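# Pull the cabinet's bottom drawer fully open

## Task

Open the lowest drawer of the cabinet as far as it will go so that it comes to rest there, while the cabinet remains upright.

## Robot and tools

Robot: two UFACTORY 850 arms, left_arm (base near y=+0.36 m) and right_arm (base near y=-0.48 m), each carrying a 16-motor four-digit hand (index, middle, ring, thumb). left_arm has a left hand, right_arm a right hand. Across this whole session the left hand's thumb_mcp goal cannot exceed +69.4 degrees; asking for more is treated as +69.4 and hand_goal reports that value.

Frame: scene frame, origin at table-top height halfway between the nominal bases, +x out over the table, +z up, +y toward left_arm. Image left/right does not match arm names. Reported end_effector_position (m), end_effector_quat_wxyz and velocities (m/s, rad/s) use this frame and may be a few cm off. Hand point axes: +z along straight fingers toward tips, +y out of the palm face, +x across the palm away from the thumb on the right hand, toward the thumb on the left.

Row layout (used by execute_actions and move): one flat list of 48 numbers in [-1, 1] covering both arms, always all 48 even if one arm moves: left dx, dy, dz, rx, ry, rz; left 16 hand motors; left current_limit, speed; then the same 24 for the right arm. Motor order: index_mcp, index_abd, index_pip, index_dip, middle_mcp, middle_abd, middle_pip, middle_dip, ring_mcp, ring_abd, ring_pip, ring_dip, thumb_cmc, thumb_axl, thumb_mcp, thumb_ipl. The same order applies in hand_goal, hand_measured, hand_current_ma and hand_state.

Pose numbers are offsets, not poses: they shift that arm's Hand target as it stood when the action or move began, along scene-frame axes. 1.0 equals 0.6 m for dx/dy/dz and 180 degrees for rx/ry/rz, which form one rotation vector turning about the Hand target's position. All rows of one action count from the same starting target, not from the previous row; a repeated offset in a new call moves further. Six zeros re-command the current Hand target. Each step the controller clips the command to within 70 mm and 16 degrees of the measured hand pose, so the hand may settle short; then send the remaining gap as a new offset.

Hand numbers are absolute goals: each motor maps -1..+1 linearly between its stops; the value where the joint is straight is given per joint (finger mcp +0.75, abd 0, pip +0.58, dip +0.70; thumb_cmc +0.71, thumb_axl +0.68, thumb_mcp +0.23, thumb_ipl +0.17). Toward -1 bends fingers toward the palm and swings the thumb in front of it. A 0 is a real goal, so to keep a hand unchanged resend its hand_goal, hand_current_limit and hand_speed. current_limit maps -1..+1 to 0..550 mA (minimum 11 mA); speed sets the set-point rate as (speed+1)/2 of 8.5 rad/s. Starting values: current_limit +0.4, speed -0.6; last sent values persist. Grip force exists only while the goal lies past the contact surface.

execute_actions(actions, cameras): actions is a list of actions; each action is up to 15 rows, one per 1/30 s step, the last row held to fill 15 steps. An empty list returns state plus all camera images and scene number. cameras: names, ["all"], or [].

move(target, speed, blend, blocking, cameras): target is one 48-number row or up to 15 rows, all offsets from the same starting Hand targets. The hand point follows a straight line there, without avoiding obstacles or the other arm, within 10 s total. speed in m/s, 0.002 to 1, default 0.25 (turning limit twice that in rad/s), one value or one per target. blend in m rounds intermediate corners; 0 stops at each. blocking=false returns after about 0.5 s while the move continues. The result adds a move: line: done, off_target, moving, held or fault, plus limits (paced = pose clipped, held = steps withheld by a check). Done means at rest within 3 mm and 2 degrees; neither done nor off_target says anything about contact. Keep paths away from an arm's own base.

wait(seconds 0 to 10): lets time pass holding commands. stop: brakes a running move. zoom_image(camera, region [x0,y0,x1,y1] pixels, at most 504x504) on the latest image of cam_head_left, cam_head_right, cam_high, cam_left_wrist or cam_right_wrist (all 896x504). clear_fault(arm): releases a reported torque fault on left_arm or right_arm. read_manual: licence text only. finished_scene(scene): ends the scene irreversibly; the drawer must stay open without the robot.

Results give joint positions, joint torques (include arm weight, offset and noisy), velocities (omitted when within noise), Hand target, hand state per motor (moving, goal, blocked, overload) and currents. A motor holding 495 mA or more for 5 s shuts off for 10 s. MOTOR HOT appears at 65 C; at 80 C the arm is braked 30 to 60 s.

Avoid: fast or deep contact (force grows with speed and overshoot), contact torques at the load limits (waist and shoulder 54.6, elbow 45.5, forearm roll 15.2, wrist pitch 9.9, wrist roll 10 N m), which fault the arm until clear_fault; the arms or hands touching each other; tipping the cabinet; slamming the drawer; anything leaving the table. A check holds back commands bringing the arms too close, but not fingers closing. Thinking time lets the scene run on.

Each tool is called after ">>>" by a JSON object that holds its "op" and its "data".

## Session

>>> {"op": "execute_actions", "data": {"actions": []}}

Scene clock: 0.00 s.
left_arm: end_effector_position=(+0.6167, +0.0892, +0.3474) hand_goal=(+0.754, +0.000, +0.576, +0.696, +0.754, +0.000, +0.576, +0.696, +0.754, +0.000, +0.576, +0.696, +0.714, +0.678, +0.226, +0.168) hand_measured=(+0.754, +0.000, +0.576, +0.696, +0.754, +0.000, +0.576, +0.696, +0.754, +0.000, +0.576, +0.696, +0.714, +0.678, +0.226, +0.168) hand_current_ma=(+0, +0, +0, +0, +0, +0, +0, +0, +0, +0, +0, +0, +0, +0, +0, +0) hand_state=(goal, goal, goal, goal, goal, goal, goal, goal, goal, goal, goal, goal, goal, goal, goal, goal) hand_current_limit=0.40 hand_speed=-0.60 end_effector_quat_wxyz=(+0.243, +0.878, -0.412, -0.027) | right_arm: end_effector_position=(+0.2384, -0.1644, +0.2468) hand_goal=(+0.754, +0.000, +0.576, +0.696, +0.754, +0.000, +0.576, +0.696, +0.754, +0.000, +0.576, +0.696, +0.714, +0.678, +0.226, +0.168) hand_measured=(+0.754, +0.000, +0.576, +0.696, +0.754, +0.000, +0.576, +0.696, +0.754, +0.000, +0.576, +0.696, +0.714, +0.678, +0.226, +0.168) hand_current_ma=(+0, +0, +0, +0, +0, +0, +0, +0, +0, +0, +0, +0, +0, +0, +0, +0) hand_state=(goal, goal, goal, goal, goal, goal, goal, goal, goal, goal, goal, goal, goal, goal, goal, goal) hand_current_limit=0.40 hand_speed=-0.60 end_effector_quat_wxyz=(-0.125, +0.760, -0.126, +0.625)
Joint positions: left_arm=[-0.206 -0.831 -1.703 -0.508 -1.126 -2.149] | right_arm=[1.647 -0.471 -0.59 -1.489 -1.391 0.24]
Joint velocities: within noise
Joint torques (N m): no reading
Hand target: left_arm +0.6167, +0.0892, +0.3474; +0.243, +0.878, -0.412, -0.027 | right_arm +0.2384, -0.1644, +0.2468; -0.125, +0.760, -0.126, +0.625
camera_calibration:
cam_left_wrist: T_world_to_cam=[[-0.0327527, 0.931751, -0.361617, 0.0243652], [0.849763, 0.216428, 0.480689, -0.748555], [0.526146, -0.291545, -0.798856, 0.104447], [0, 0, 0, 1]] pos_world=[0.581938, 0.169757, 0.452071]
cam_right_wrist: T_world_to_cam=[[-0.104624, -0.303195, -0.947168, 0.249724], [-0.796661, 0.595642, -0.10267, 0.263759], [0.595302, 0.74383, -0.303862, 0.173868], [0, 0, 0, 1]] pos_world=[0.13275, -0.210719, 0.316442]

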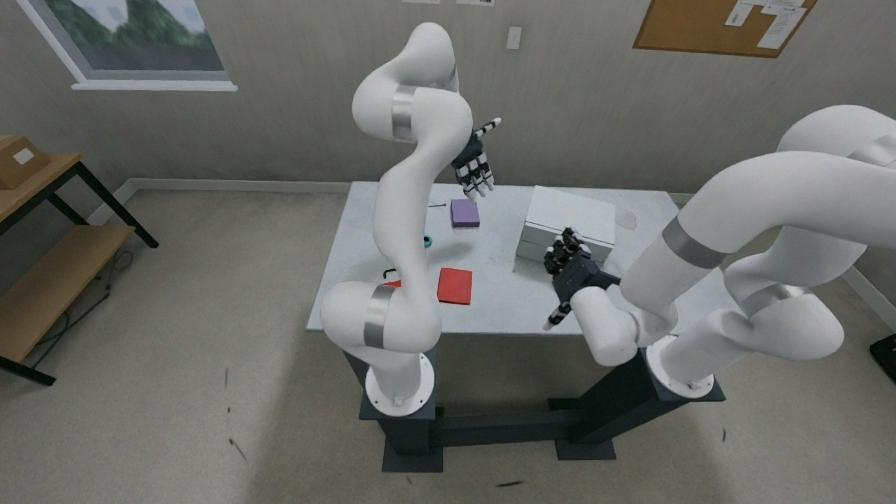

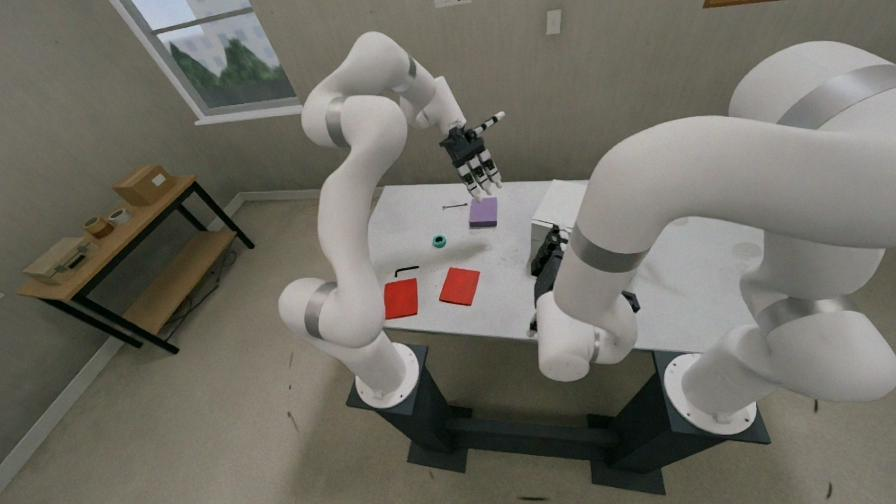

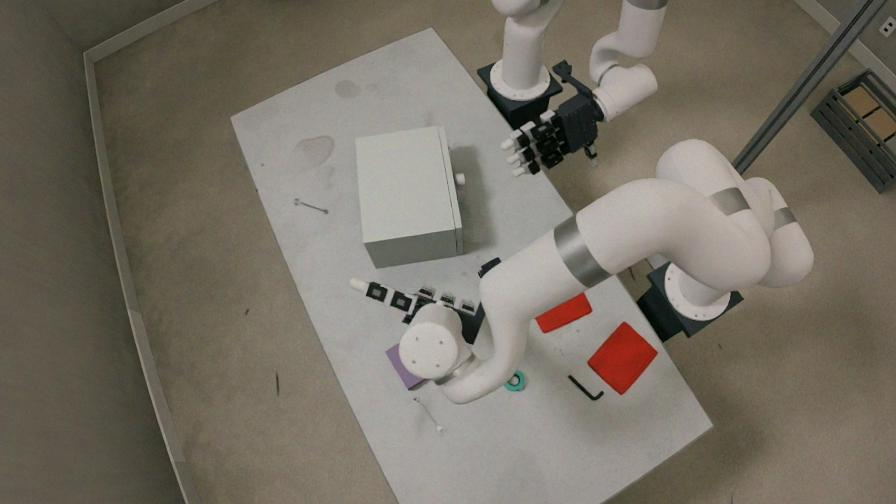

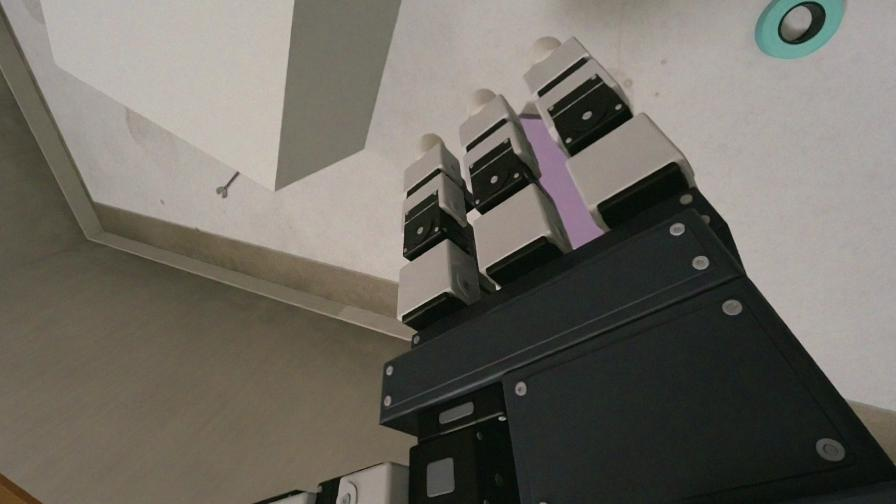

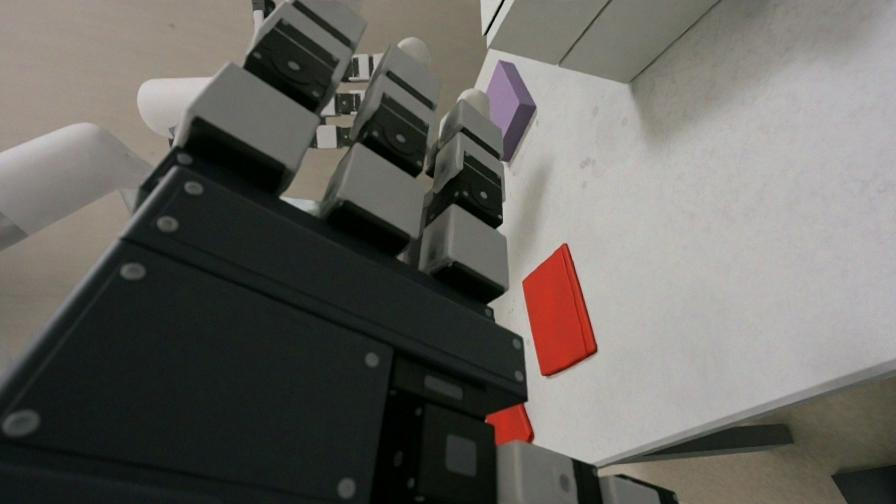

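>>> {"op": "zoom_image", "data": {"camera": "cam_high", "region": [330, 100, 530, 290]}}

>>> {"op": "zoom_image", "data": {"camera": "cam_head_left", "region": [480, 170, 660, 340]}}

Scaled by 2.520 from the camera's 896x504 image, which has a finer 1280x720 frame.

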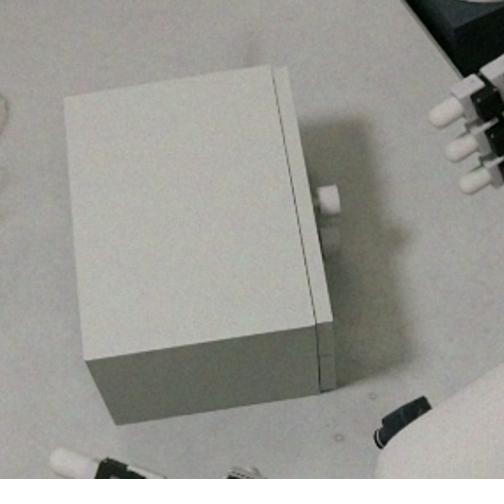

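Scaled by 2.800 from the camera's 896x504 image, which has a finer 1280x720 frame.

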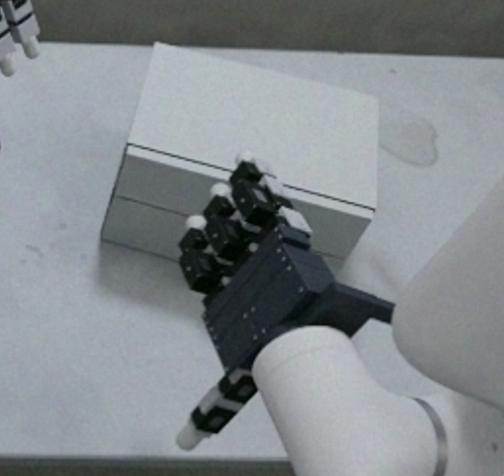

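>>> {"op": "move", "data": {"target": [[0,0,0,0,0,0,0.754,0,0.576,0.696,0.754,0,0.576,0.696,0.754,0,0.576,0.696,0.714,0.678,0.226,0.168,0.4,-0.6,0,0,0.333,0,0,0,0.754,0,0.576,0.696,0.754,0,0.576,0.696,0.754,0,0.576,0.696,0.714,0.678,0.226,0.168,0.4,-0.6],[0,0,0,0,0,0,0.754,0,0.576,0.696,0.754,0,0.576,0.696,0.754,0,0.576,0.696,0.714,0.678,0.226,0.168,0.4,-0.6,0.187,-0.143,0.36,0,0,-0.15,0.754,0,0.576,0.696,0.754,0,0.576,0.696,0.754,0,0.576,0.696,0.714,0.678,0.226,0.168,0.4,-0.6],[0,0,0,0,0,0,0.754,0,0.576,0.696,0.754,0,0.576,0.696,0.754,0,0.576,0.696,0.714,0.678,0.226,0.168,0.4,-0.6,0.37,-0.727,0.333,0,0,-0.5,0.754,0,0.576,0.696,0.754,0,0.576,0.696,0.754,0,0.576,0.696,0.714,0.678,0.226,0.168,0.4,-0.6]], "speed": 0.25, "blend": 0.04, "cameras": ["cam_head_left","cam_head_right","cam_high"]}}

Scene clock: 69.70 s.
left_arm: end_effector_position=(+0.6167, +0.0892, +0.3474) hand_goal=(+0.754, +0.000, +0.576, +0.696, +0.754, +0.000, +0.576, +0.696, +0.754, +0.000, +0.576, +0.696, +0.714, +0.678, +0.226, +0.168) hand_measured=(+0.754, +0.000, +0.576, +0.696, +0.754, +0.000, +0.576, +0.696, +0.754, +0.000, +0.576, +0.696, +0.716, +0.678, +0.224, +0.168) hand_current_ma=(+0, +0, +0, +0, +0, +0, +0, +0, +0, +0, +0, +0, +1, +0, -1, +0) hand_state=(goal, goal, goal, goal, goal, goal, goal, goal, goal, goal, goal, goal, goal, goal, goal, goal) hand_current_limit=0.40 hand_speed=-0.60 end_effector_quat_wxyz=(+0.243, +0.878, -0.412, -0.027) | right_arm: end_effector_position=(+0.4603, -0.6005, +0.4466) hand_goal=(+0.754, +0.000, +0.576, +0.696, +0.754, +0.000, +0.576, +0.696, +0.754, +0.000, +0.576, +0.696, +0.714, +0.678, +0.226, +0.168) hand_measured=(+0.752, +0.002, +0.576, +0.696, +0.752, +0.002, +0.576, +0.696, +0.752, +0.002, +0.576, +0.696, +0.712, +0.678, +0.226, +0.168) hand_current_ma=(-3, +1, +0, +0, -3, +1, +0, +0, -3, +1, +0, +0, -1, -1, +0, +0) hand_state=(goal, goal, goal, goal, goal, goal, goal, goal, goal, goal, goal, goal, goal, goal, goal, goal) hand_current_limit=0.40 hand_speed=-0.60 end_effector_quat_wxyz=(-0.354, -0.448, +0.627, -0.530)
Joint positions: left_arm=[-0.206 -0.831 -1.703 -0.508 -1.126 -2.149] | right_arm=[0.162 -0.219 -0.895 -1.34 -1.514 -0.308]
Joint torques (N m): left_arm=[-2.49 65.78 -13.33 -0.07 -0.32 -0.13] | right_arm=[-10.15 15.42 -17.08 0.72 -3.56 -0.56]
Hand target: left_arm +0.6167, +0.0892, +0.3474; +0.243, +0.878, -0.412, -0.027 | right_arm +0.4604, -0.6006, +0.4466; -0.354, -0.448, +0.627, -0.530
Off the commanded pose: left_arm 0.000 m, 0 deg | right_arm 0.000 m, 0 deg.
move: done
Images, in order (width x height): cam_head_left 896x504, cam_head_right 896x504, cam_high 896x504.

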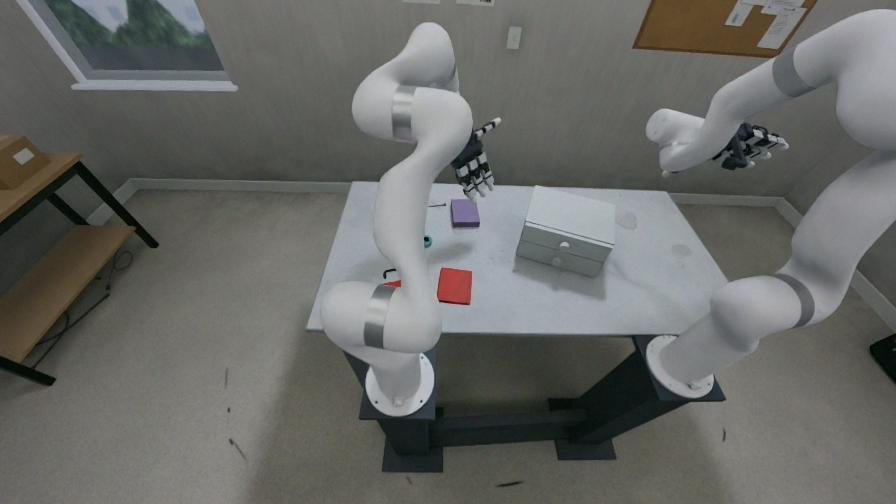

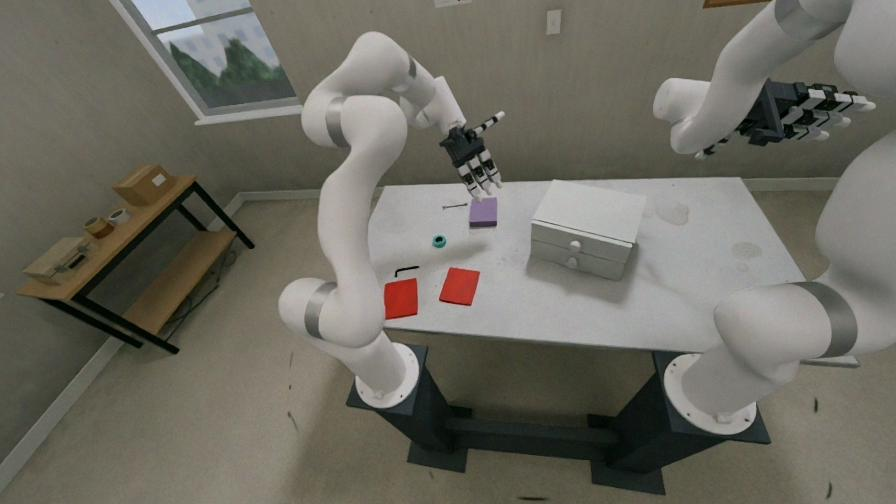

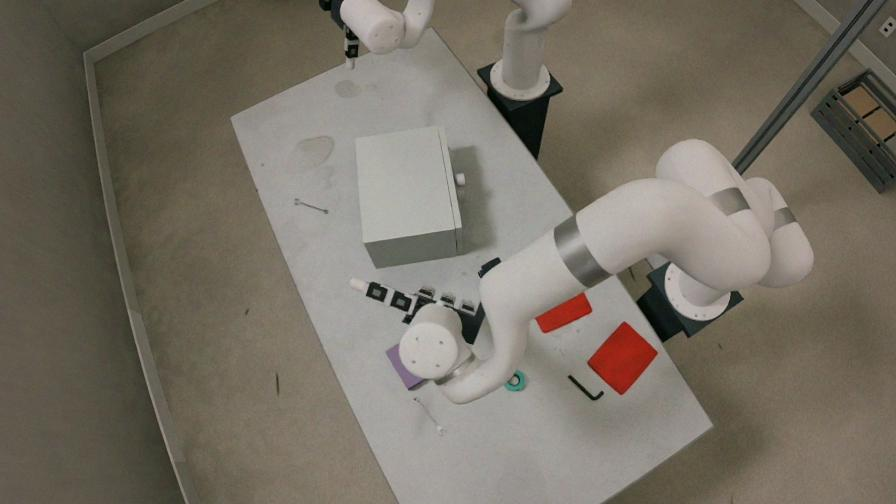

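>>> {"op": "zoom_image", "data": {"camera": "cam_head_left", "region": [500, 170, 640, 320]}}

>>> {"op": "zoom_image", "data": {"camera": "cam_head_right", "region": [510, 170, 670, 300]}}

Scaled by 3.360 from the camera's 896x504 image, which has a finer 1280x720 frame.

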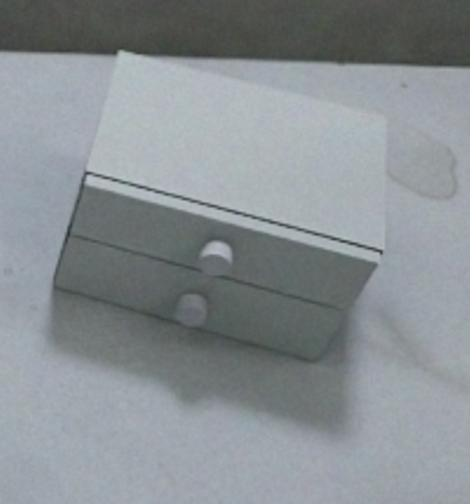

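Scaled by 3.150 from the camera's 896x504 image, which has a finer 1280x720 frame.

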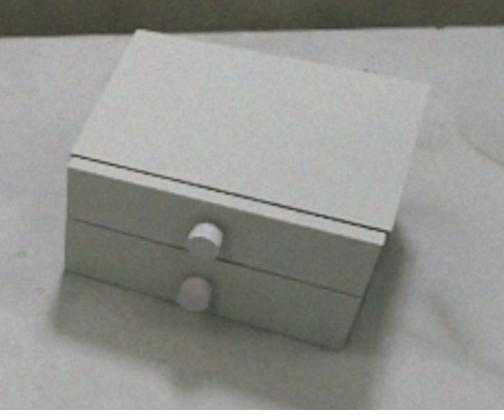

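>>> {"op": "move", "data": {"target": [[-0.328,-0.015,0.121,0.048,-0.152,-0.108,0.754,0.15,0.576,0.696,0.754,-0.15,0.576,0.696,0.754,-0.35,0.576,0.696,0.714,0.678,0.226,0.168,0.4,-0.6,0,0,0,0,0,0,0.754,0,0.576,0.696,0.754,0,0.576,0.696,0.754,0,0.576,0.696,0.714,0.678,0.226,0.168,0.4,-0.6],[-0.636,-0.342,-0.162,0.1191,-0.3804,-0.2696,0.754,0.15,0.576,0.696,0.754,-0.15,0.576,0.696,0.754,-0.35,0.576,0.696,0.714,0.678,0.226,0.168,0.4,-0.6,0,0,0,0,0,0,0.754,0,0.576,0.696,0.754,0,0.576,0.696,0.754,0,0.576,0.696,0.714,0.678,0.226,0.168,0.4,-0.6]], "speed": 0.25, "blend": 0.04, "cameras": ["cam_head_left","cam_head_right","cam_high","cam_left_wrist"]}}

Scene clock: 112.47 s.
left_arm: end_effector_position=(+0.2351, -0.1160, +0.2502) hand_goal=(+0.754, +0.150, +0.576, +0.696, +0.754, -0.150, +0.576, +0.696, +0.754, -0.350, +0.576, +0.696, +0.714, +0.678, +0.226, +0.168) hand_measured=(+0.750, +0.146, +0.576, +0.696, +0.748, -0.148, +0.576, +0.696, +0.748, -0.346, +0.576, +0.696, +0.710, +0.678, +0.224, +0.168) hand_current_ma=(-3, -1, +0, +0, -4, +1, +0, +0, -4, +2, +0, +0, -2, +0, -1, +0) hand_state=(goal, goal, goal, goal, goal, goal, goal, goal, goal, goal, goal, goal, goal, goal, goal, goal) hand_current_limit=0.40 hand_speed=-0.60 end_effector_quat_wxyz=(+0.206, -0.537, +0.764, -0.293) | right_arm: end_effector_position=(+0.4604, -0.6006, +0.4466) hand_goal=(+0.754, +0.000, +0.576, +0.696, +0.754, +0.000, +0.576, +0.696, +0.754, +0.000, +0.576, +0.696, +0.714, +0.678, +0.226, +0.168) hand_measured=(+0.752, +0.002, +0.576, +0.696, +0.752, +0.002, +0.576, +0.696, +0.752, +0.002, +0.576, +0.696, +0.712, +0.678, +0.226, +0.168) hand_current_ma=(-3, +1, +0, +0, -3, +1, +0, +0, -3, +1, +0, +0, -1, -1, +0, +0) hand_state=(goal, goal, goal, goal, goal, goal, goal, goal, goal, goal, goal, goal, goal, goal, goal, goal) hand_current_limit=0.40 hand_speed=-0.60 end_effector_quat_wxyz=(-0.354, -0.448, +0.627, -0.530)
Joint positions: left_arm=[-1.275 -0.29 -0.799 1.581 -0.547 -3.895] | right_arm=[0.162 -0.219 -0.895 -1.34 -1.514 -0.308]
Joint torques (N m): left_arm=[-10.55 55.93 -7.47 2.19 -2.65 -1.43] | right_arm=[-10.78 14.99 -16.68 0.65 -3.64 -0.58]
Hand target: left_arm +0.2351, -0.1160, +0.2502; +0.206, -0.537, +0.764, -0.293 | right_arm +0.4604, -0.6006, +0.4466; -0.354, -0.448, +0.627, -0.530
Off the commanded pose: left_arm 0.000 m, 0 deg | right_arm 0.000 m, 0 deg.
move: done
camera_calibration:
cam_left_wrist: T_world_to_cam=[[0.678323, 0.565809, 0.468762, -0.249496], [-0.261678, -0.410118, 0.873686, -0.242795], [0.686588, -0.715306, -0.130133, -0.0864179], [0, 0, 0, 1]] pos_world=[0.165039, -0.0202225, 0.317835]
Images, in order (width x height): cam_head_left 896x504, cam_head_right 896x504, cam_high 896x504, cam_left_wrist 896x504.

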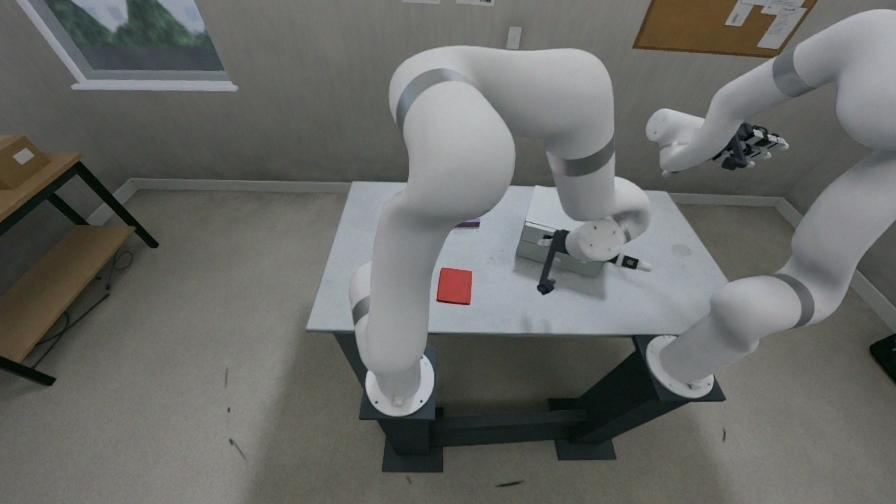

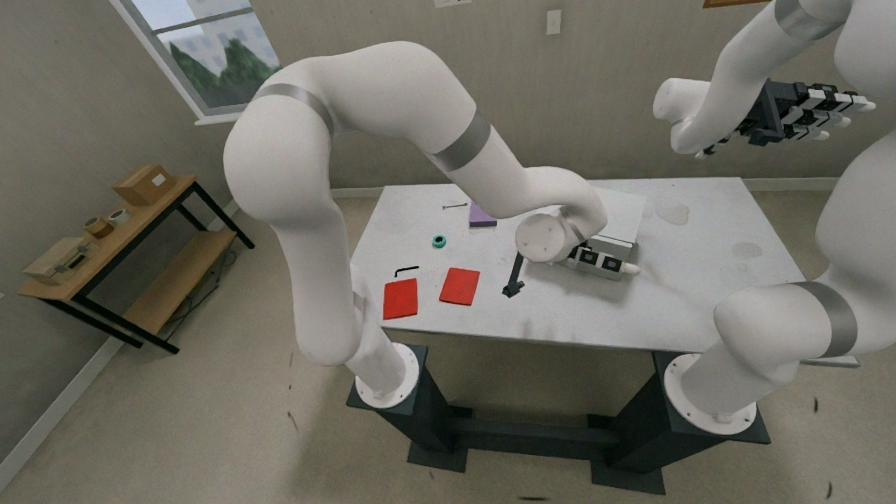

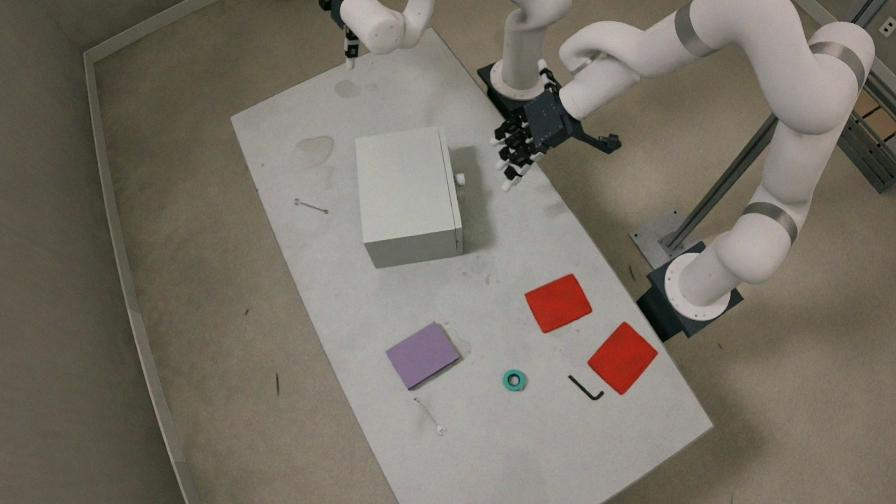

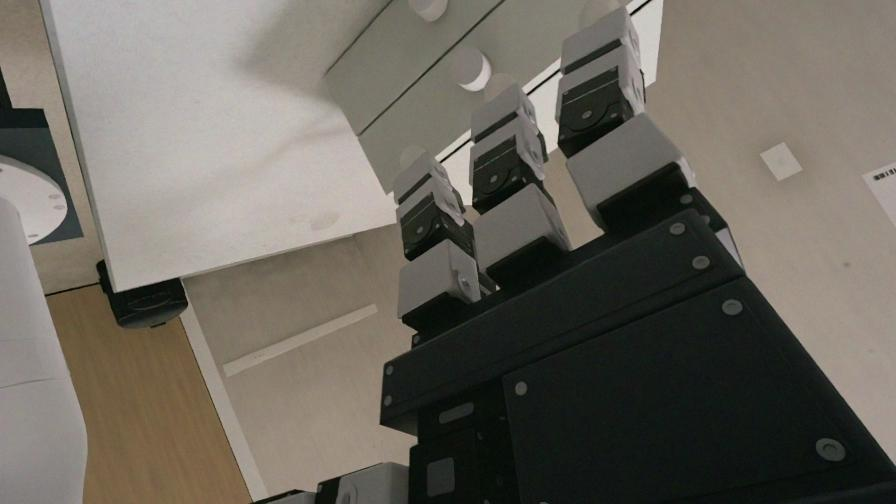

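>>> {"op": "zoom_image", "data": {"camera": "cam_high", "region": [430, 90, 630, 210]}}

Scaled by 2.520 from the camera's 896x504 image, which has a finer 1280x720 frame.

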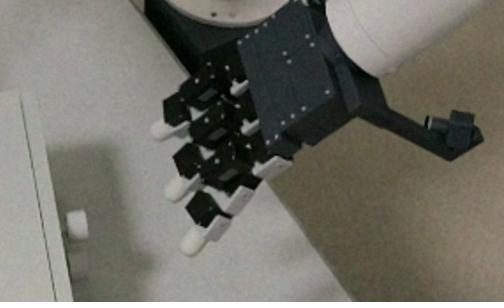

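>>> {"op": "move", "data": {"target": [0,0,-0.2833,0,0,0,0.754,0.15,0.576,0.696,0.754,-0.15,0.576,0.696,0.754,-0.35,0.576,0.696,0.714,0.678,0.226,0.168,0.4,-0.6,0,0,0,0,0,0,0.754,0,0.576,0.696,0.754,0,0.576,0.696,0.754,0,0.576,0.696,0.714,0.678,0.226,0.168,0.4,-0.6], "speed": 0.15, "cameras": ["cam_head_left","cam_head_right","cam_high","cam_left_wrist"]}}

>>> {"op": "zoom_image", "data": {"camera": "cam_high", "region": [430, 110, 570, 230]}}

>>> {"op": "zoom_image", "data": {"camera": "cam_left_wrist", "region": [300, 0, 660, 240]}}

>>> {"op": "zoom_image", "data": {"camera": "cam_head_right", "region": [480, 170, 660, 320]}}

Scene clock: 131.17 s.
left_arm: end_effector_position=(+0.2351, -0.1160, +0.0802) hand_goal=(+0.754, +0.150, +0.576, +0.696, +0.754, -0.150, +0.576, +0.696, +0.754, -0.350, +0.576, +0.696, +0.714, +0.678, +0.226, +0.168) hand_measured=(+0.748, +0.146, +0.576, +0.696, +0.748, -0.148, +0.576, +0.696, +0.748, -0.346, +0.576, +0.696, +0.710, +0.678, +0.224, +0.168) hand_current_ma=(-4, -1, +0, +0, -5, +1, +0, +0, -5, +2, +0, +0, -3, +0, -1, +0) hand_state=(goal, goal, goal, goal, goal, goal, goal, goal, goal, goal, goal, goal, goal, goal, goal, goal) hand_current_limit=0.40 hand_speed=-0.60 end_effector_quat_wxyz=(+0.206, -0.537, +0.764, -0.293) | right_arm: end_effector_position=(+0.4604, -0.6006, +0.4466) hand_goal=(+0.754, +0.000, +0.576, +0.696, +0.754, +0.000, +0.576, +0.696, +0.754, +0.000, +0.576, +0.696, +0.714, +0.678, +0.226, +0.168) hand_measured=(+0.752, +0.002, +0.576, +0.696, +0.752, +0.002, +0.576, +0.696, +0.752, +0.002, +0.576, +0.696, +0.712, +0.678, +0.226, +0.168) hand_current_ma=(-3, +1, +0, +0, -3, +1, +0, +0, -3, +1, +0, +0, -1, -1, +0, +0) hand_state=(goal, goal, goal, goal, goal, goal, goal, goal, goal, goal, goal, goal, goal, goal, goal, goal) hand_current_limit=0.40 hand_speed=-0.60 end_effector_quat_wxyz=(-0.354, -0.448, +0.627, -0.530)
Joint positions: left_arm=[-1.275 -0.67 -0.809 2.112 -0.653 -4.531] | right_arm=[0.162 -0.219 -0.895 -1.34 -1.514 -0.308]
Joint torques (N m): left_arm=[6.46 33.8 -13.93 1.83 -2.84 -1.4] | right_arm=[-10.86 14.91 -16.27 0.65 -3.59 -0.54]
Hand target: left_arm +0.2351, -0.1160, +0.0802; +0.206, -0.537, +0.764, -0.293 | right_arm +0.4604, -0.6006, +0.4466; -0.354, -0.448, +0.627, -0.530
Off the commanded pose: left_arm 0.000 m, 0 deg | right_arm 0.000 m, 0 deg.
move: done
camera_calibration:
cam_left_wrist: T_world_to_cam=[[0.678273, 0.565814, 0.468828, -0.169809], [-0.261784, -0.410095, 0.873666, -0.0942471], [0.686596, -0.715316, -0.130035, -0.108557], [0, 0, 0, 1]] pos_world=[0.165039, -0.0202226, 0.147835]
Images, in order (width x height): cam_head_left 896x504, cam_head_right 896x504, cam_high 896x504, cam_left_wrist 896x504.

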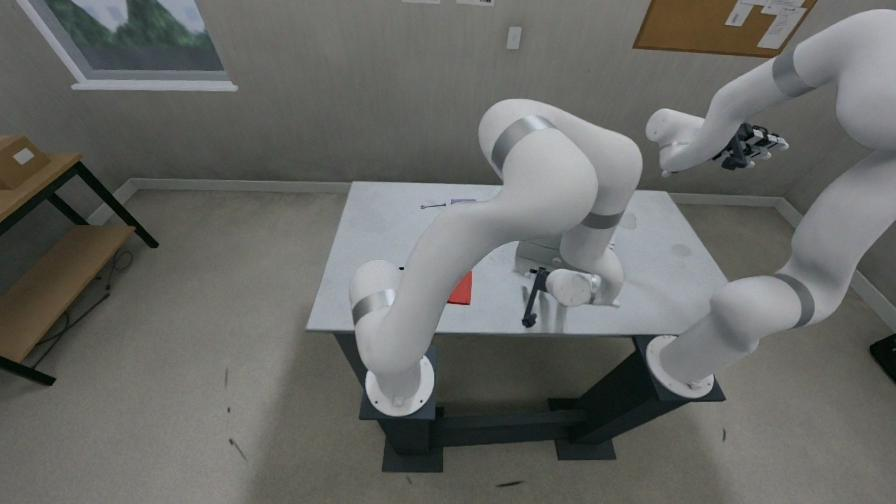

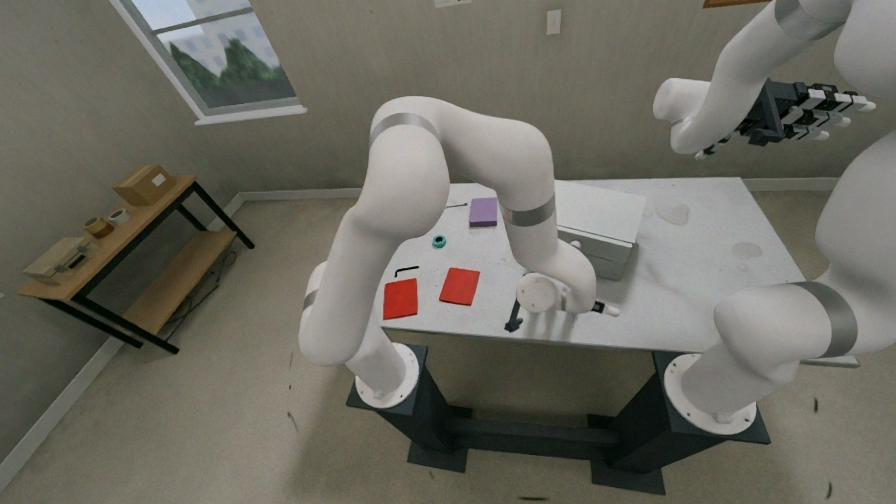

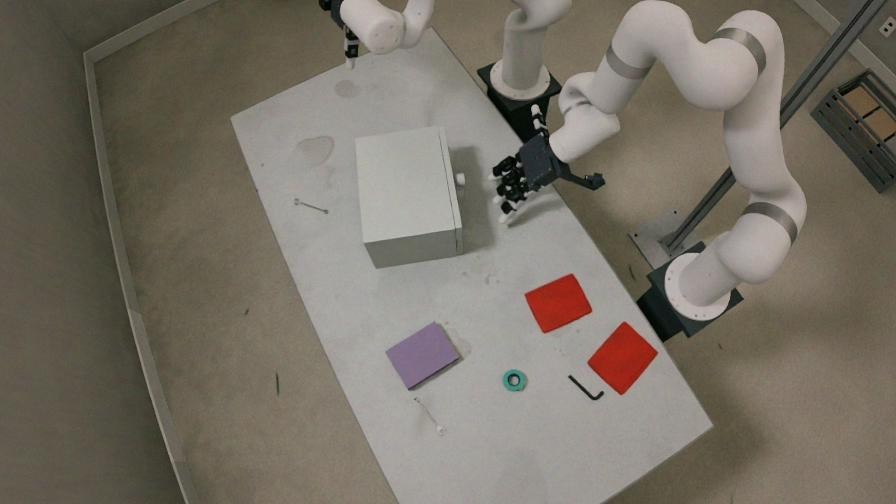

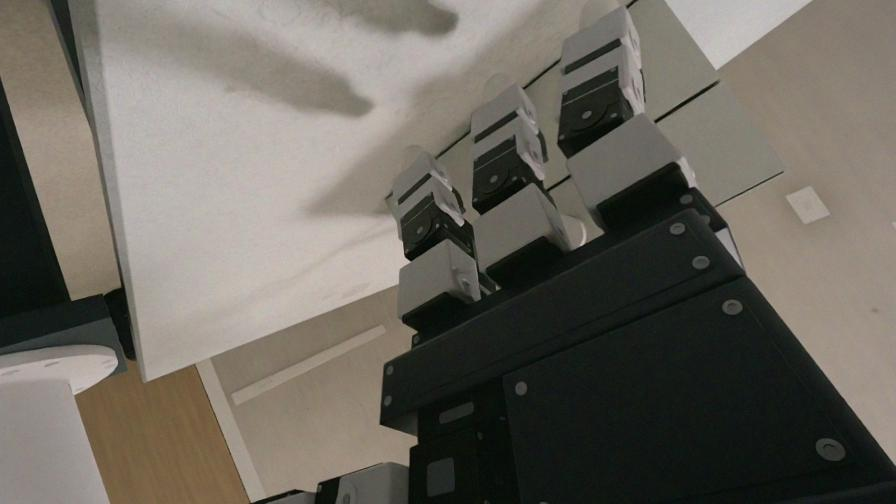

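Scaled by 3.600 from the camera's 896x504 image, which has a finer 1280x720 frame.

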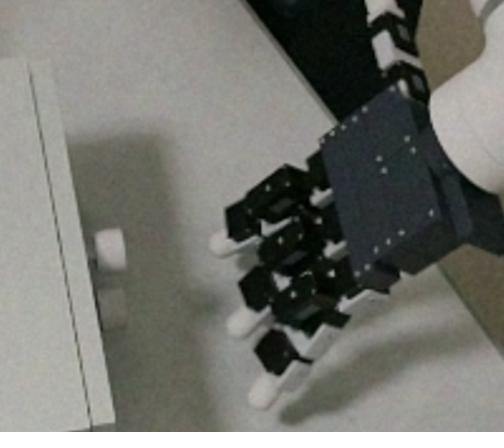

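Scaled by 1.400 from the camera's 896x504 image, which has a finer 1280x720 frame.

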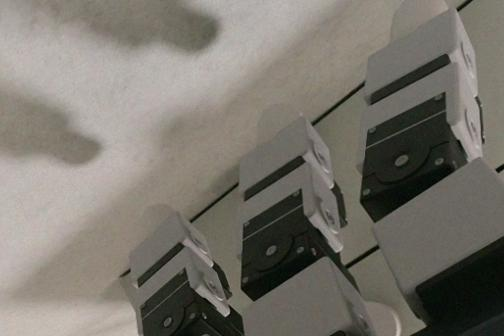

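Scaled by 2.800 from the camera's 896x504 image, which has a finer 1280x720 frame.

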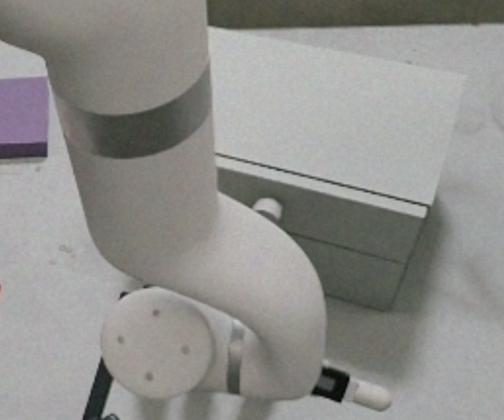

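>>> {"op": "zoom_image", "data": {"camera": "cam_head_left", "region": [540, 230, 680, 340]}}

>>> {"op": "zoom_image", "data": {"camera": "cam_head_right", "region": [540, 230, 680, 340]}}

Scaled by 3.600 from the camera's 896x504 image, which has a finer 1280x720 frame.

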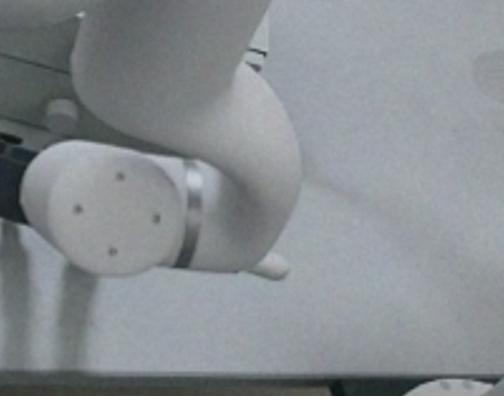

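Scaled by 3.600 from the camera's 896x504 image, which has a finer 1280x720 frame.

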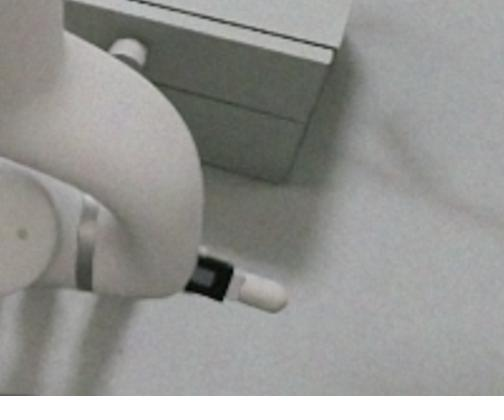

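>>> {"op": "move", "data": {"target": [0.0773,-0.0067,0,0,0,0,0.754,0.15,0.576,0.696,0.754,-0.15,0.576,0.696,0.754,-0.35,0.576,0.696,0.714,0.678,0.226,0.168,0.4,-0.6,0,0,0,0,0,0,0.754,0,0.576,0.696,0.754,0,0.576,0.696,0.754,0,0.576,0.696,0.714,0.678,0.226,0.168,0.4,-0.6], "speed": 0.08, "cameras": ["cam_high","cam_head_right","cam_left_wrist"]}}

>>> {"op": "zoom_image", "data": {"camera": "cam_high", "region": [430, 130, 550, 230]}}

>>> {"op": "zoom_image", "data": {"camera": "cam_left_wrist", "region": [350, 0, 650, 240]}}

>>> {"op": "zoom_image", "data": {"camera": "cam_head_right", "region": [520, 210, 660, 310]}}

Scene clock: 189.30 s.
left_arm: end_effector_position=(+0.2815, -0.1200, +0.0802) hand_goal=(+0.754, +0.150, +0.576, +0.696, +0.754, -0.150, +0.576, +0.696, +0.754, -0.350, +0.576, +0.696, +0.714, +0.678, +0.226, +0.168) hand_measured=(+0.748, +0.146, +0.576, +0.696, +0.748, -0.148, +0.576, +0.696, +0.748, -0.346, +0.576, +0.696, +0.710, +0.678, +0.224, +0.168) hand_current_ma=(-4, -1, +0, +0, -5, +1, +0, +0, -5, +2, +0, +0, -3, +0, -1, +0) hand_state=(goal, goal, goal, goal, goal, goal, goal, goal, goal, goal, goal, goal, goal, goal, goal, goal) hand_current_limit=0.40 hand_speed=-0.60 end_effector_quat_wxyz=(+0.206, -0.537, +0.764, -0.293) | right_arm: end_effector_position=(+0.4604, -0.6006, +0.4466) hand_goal=(+0.754, +0.000, +0.576, +0.696, +0.754, +0.000, +0.576, +0.696, +0.754, +0.000, +0.576, +0.696, +0.714, +0.678, +0.226, +0.168) hand_measured=(+0.752, +0.002, +0.576, +0.696, +0.752, +0.002, +0.576, +0.696, +0.752, +0.002, +0.576, +0.696, +0.712, +0.678, +0.226, +0.168) hand_current_ma=(-3, +1, +0, +0, -3, +1, +0, +0, -3, +1, +0, +0, -1, -1, +0, +0) hand_state=(goal, goal, goal, goal, goal, goal, goal, goal, goal, goal, goal, goal, goal, goal, goal, goal) hand_current_limit=0.40 hand_speed=-0.60 end_effector_quat_wxyz=(-0.354, -0.448, +0.627, -0.530)
Joint positions: left_arm=[-1.185 -0.697 -0.869 2.176 -0.624 -4.499] | right_arm=[0.162 -0.219 -0.895 -1.34 -1.514 -0.308]
Joint torques (N m): left_arm=[5.56 37.1 -14.02 1.7 1.14 1.12] | right_arm=[-10.9 15.18 -16.49 0.55 -3.65 -0.52]
Hand target: left_arm +0.2815, -0.1201, +0.0802; +0.206, -0.537, +0.764, -0.293 | right_arm +0.4604, -0.6006, +0.4466; -0.354, -0.448, +0.627, -0.530
Off the commanded pose: left_arm 0.000 m, 0 deg | right_arm 0.000 m, 0 deg.
move: done
camera_calibration:
cam_left_wrist: T_world_to_cam=[[0.678273, 0.565814, 0.468828, -0.198949], [-0.261784, -0.410095, 0.873666, -0.0837669], [0.686596, -0.715316, -0.130035, -0.143208], [0, 0, 0, 1]] pos_world=[0.211339, -0.0242226, 0.147835]
Images, in order (width x height): cam_head_right 896x504, cam_high 896x504, cam_left_wrist 896x504.

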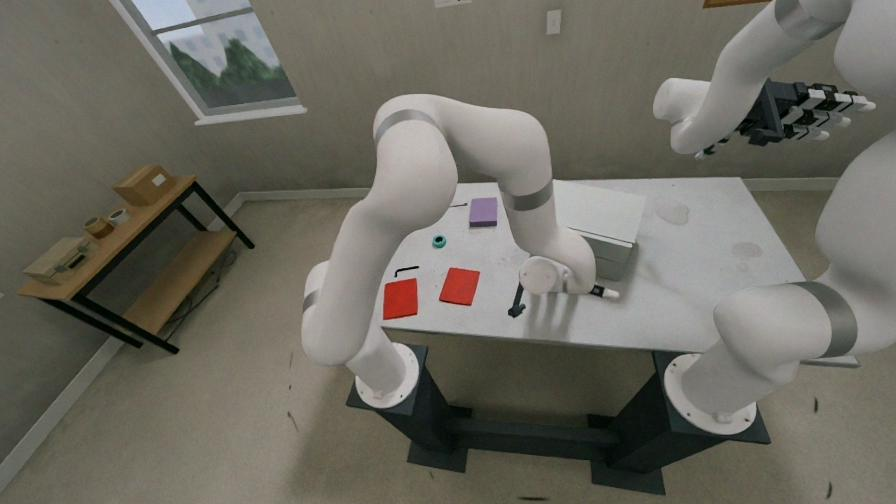

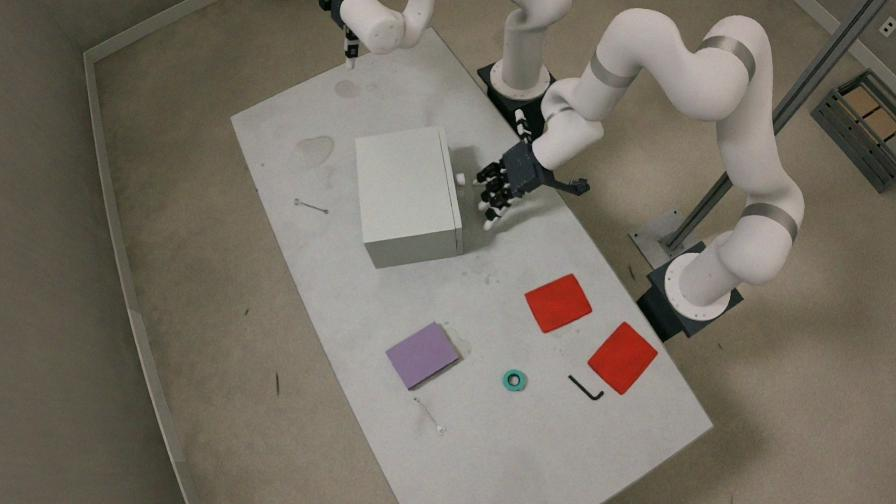

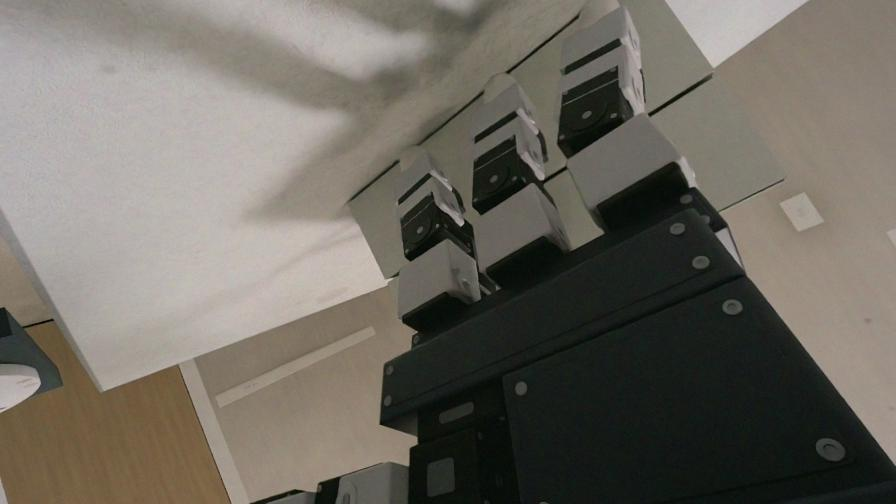

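Scaled by 4.200 from the camera's 896x504 image, which has a finer 1280x720 frame.

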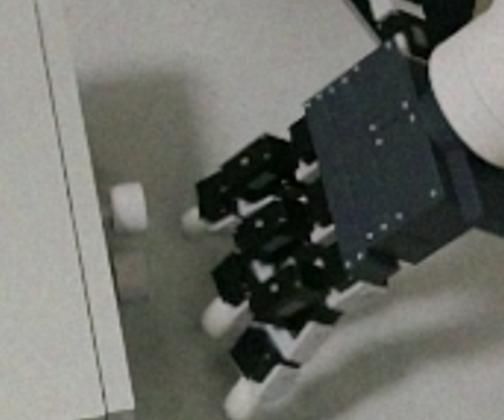

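Scaled by 1.680 from the camera's 896x504 image, which has a finer 1280x720 frame.

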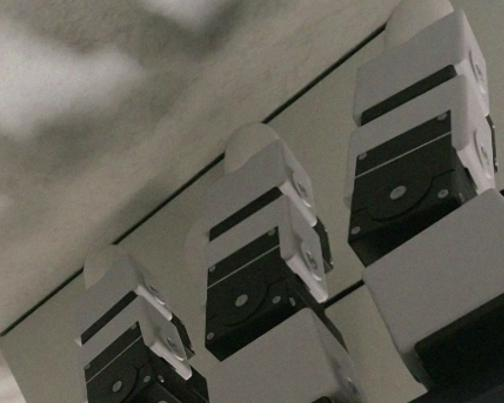

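Scaled by 3.600 from the camera's 896x504 image, which has a finer 1280x720 frame.

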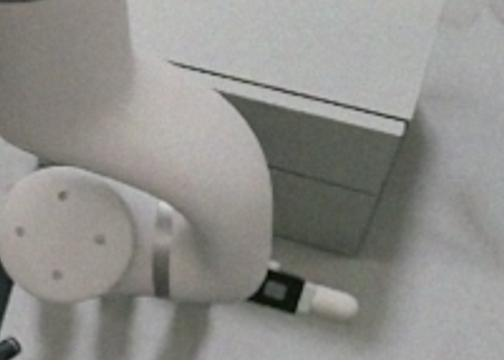

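>>> {"op": "move", "data": {"target": [0.0462,-0.0193,0,0,0,0,0.754,0.15,0.576,0.696,0.754,-0.15,0.576,0.696,0.754,-0.35,0.576,0.696,0.714,0.678,0.226,0.168,0.4,-0.6,0,0,0,0,0,0,0.754,0,0.576,0.696,0.754,0,0.576,0.696,0.754,0,0.576,0.696,0.714,0.678,0.226,0.168,0.4,-0.6], "speed": 0.05, "cameras": ["cam_high","cam_left_wrist"]}}

>>> {"op": "zoom_image", "data": {"camera": "cam_high", "region": [430, 140, 520, 220]}}

>>> {"op": "zoom_image", "data": {"camera": "cam_left_wrist", "region": [350, 0, 650, 240]}}

Scene clock: 206.70 s.
left_arm: end_effector_position=(+0.3092, -0.1316, +0.0802) hand_goal=(+0.754, +0.150, +0.576, +0.696, +0.754, -0.150, +0.576, +0.696, +0.754, -0.350, +0.576, +0.696, +0.714, +0.678, +0.226, +0.168) hand_measured=(+0.748, +0.146, +0.576, +0.696, +0.748, -0.148, +0.576, +0.696, +0.748, -0.346, +0.576, +0.696, +0.710, +0.678, +0.224, +0.168) hand_current_ma=(-4, -1, +0, +0, -5, +1, +0, +0, -5, +2, +0, +0, -3, +0, -1, +0) hand_state=(goal, goal, goal, goal, goal, goal, goal, goal, goal, goal, goal, goal, goal, goal, goal, goal) hand_current_limit=0.40 hand_speed=-0.60 end_effector_quat_wxyz=(+0.206, -0.536, +0.764, -0.293) | right_arm: end_effector_position=(+0.4604, -0.6006, +0.4466) hand_goal=(+0.754, +0.000, +0.576, +0.696, +0.754, +0.000, +0.576, +0.696, +0.754, +0.000, +0.576, +0.696, +0.714, +0.678, +0.226, +0.168) hand_measured=(+0.752, +0.002, +0.576, +0.696, +0.752, +0.002, +0.576, +0.696, +0.752, +0.002, +0.576, +0.696, +0.712, +0.678, +0.226, +0.168) hand_current_ma=(-3, +1, +0, +0, -3, +1, +0, +0, -3, +1, +0, +0, -1, -1, +0, +0) hand_state=(goal, goal, goal, goal, goal, goal, goal, goal, goal, goal, goal, goal, goal, goal, goal, goal) hand_current_limit=0.40 hand_speed=-0.60 end_effector_quat_wxyz=(-0.354, -0.448, +0.627, -0.530)
Joint positions: left_arm=[-1.143 -0.728 -0.933 2.183 -0.598 -4.458] | right_arm=[0.162 -0.219 -0.895 -1.34 -1.514 -0.308]
Joint torques (N m): left_arm=[6.32 39.07 -15.27 -1.13 1.29 1.05] | right_arm=[-11.02 15.72 -16.35 0.81 -3.65 -0.55]
Hand target: left_arm +0.3092, -0.1316, +0.0802; +0.206, -0.537, +0.764, -0.293 | right_arm +0.4604, -0.6006, +0.4466; -0.354, -0.448, +0.627, -0.530
Off the commanded pose: left_arm 0.000 m, 0 deg | right_arm 0.000 m, 0 deg.
move: done
camera_calibration:
cam_left_wrist: T_world_to_cam=[[0.678403, 0.565673, 0.468811, -0.211276], [-0.261854, -0.410033, 0.873673, -0.0812286], [0.686441, -0.715463, -0.130044, -0.17056], [0, 0, 0, 1]] pos_world=[0.239139, -0.0358226, 0.147835]
Images, in order (width x height): cam_high 896x504, cam_left_wrist 896x504.

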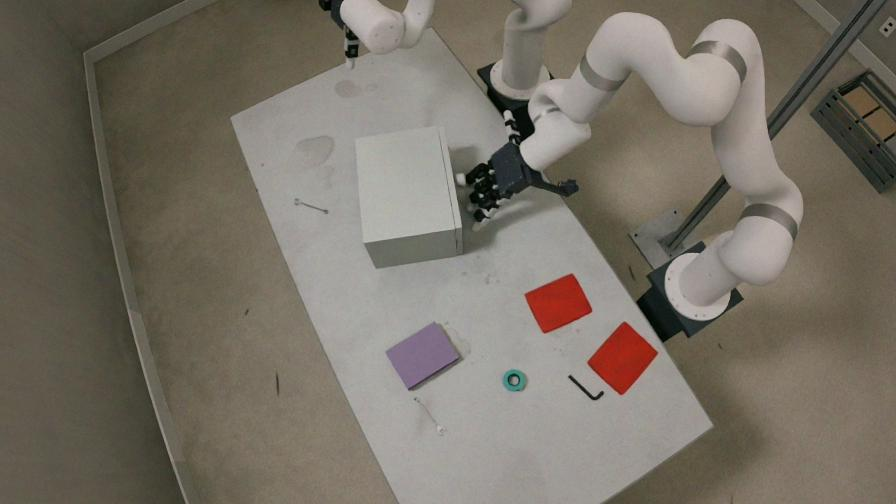

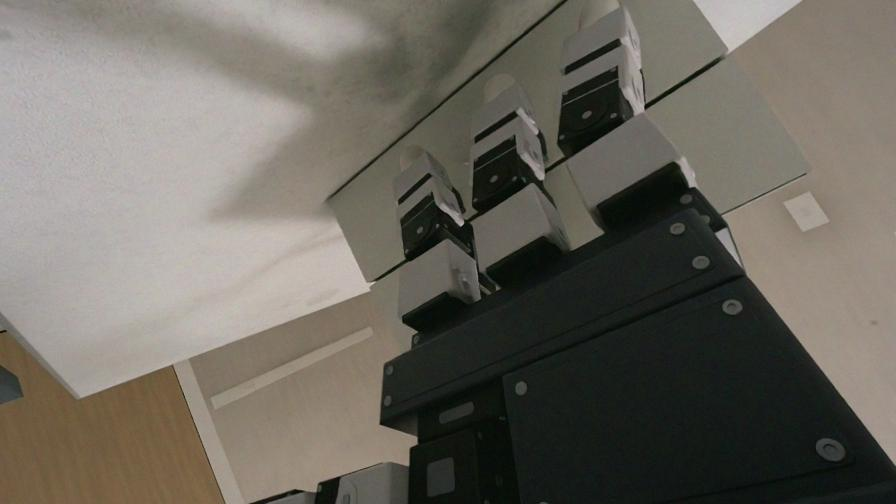

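Scaled by 5.600 from the camera's 896x504 image, which has a finer 1280x720 frame.

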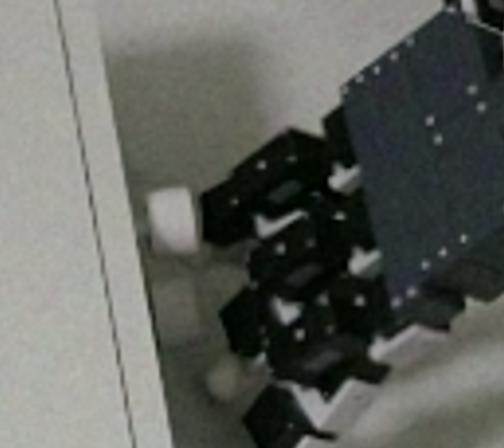

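Scaled by 1.680 from the camera's 896x504 image, which has a finer 1280x720 frame.

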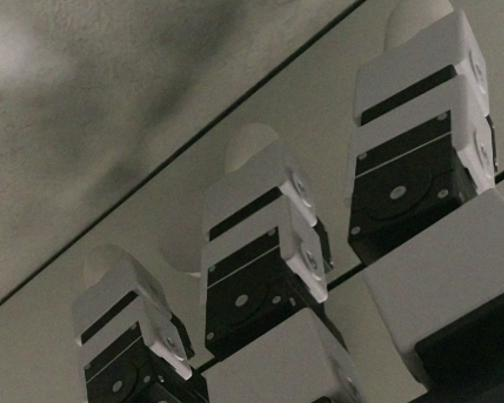

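>>> {"op": "zoom_image", "data": {"camera": "cam_high", "region": [450, 165, 486, 215]}}

Scaled by 10.080 from the camera's 896x504 image, which has a finer 1280x720 frame.

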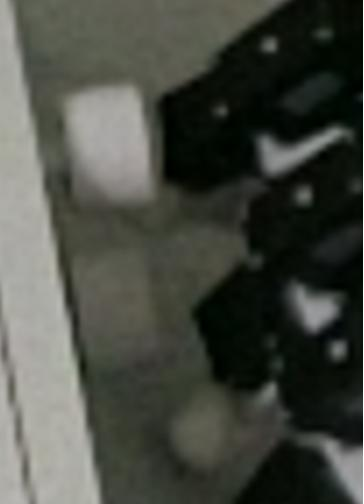

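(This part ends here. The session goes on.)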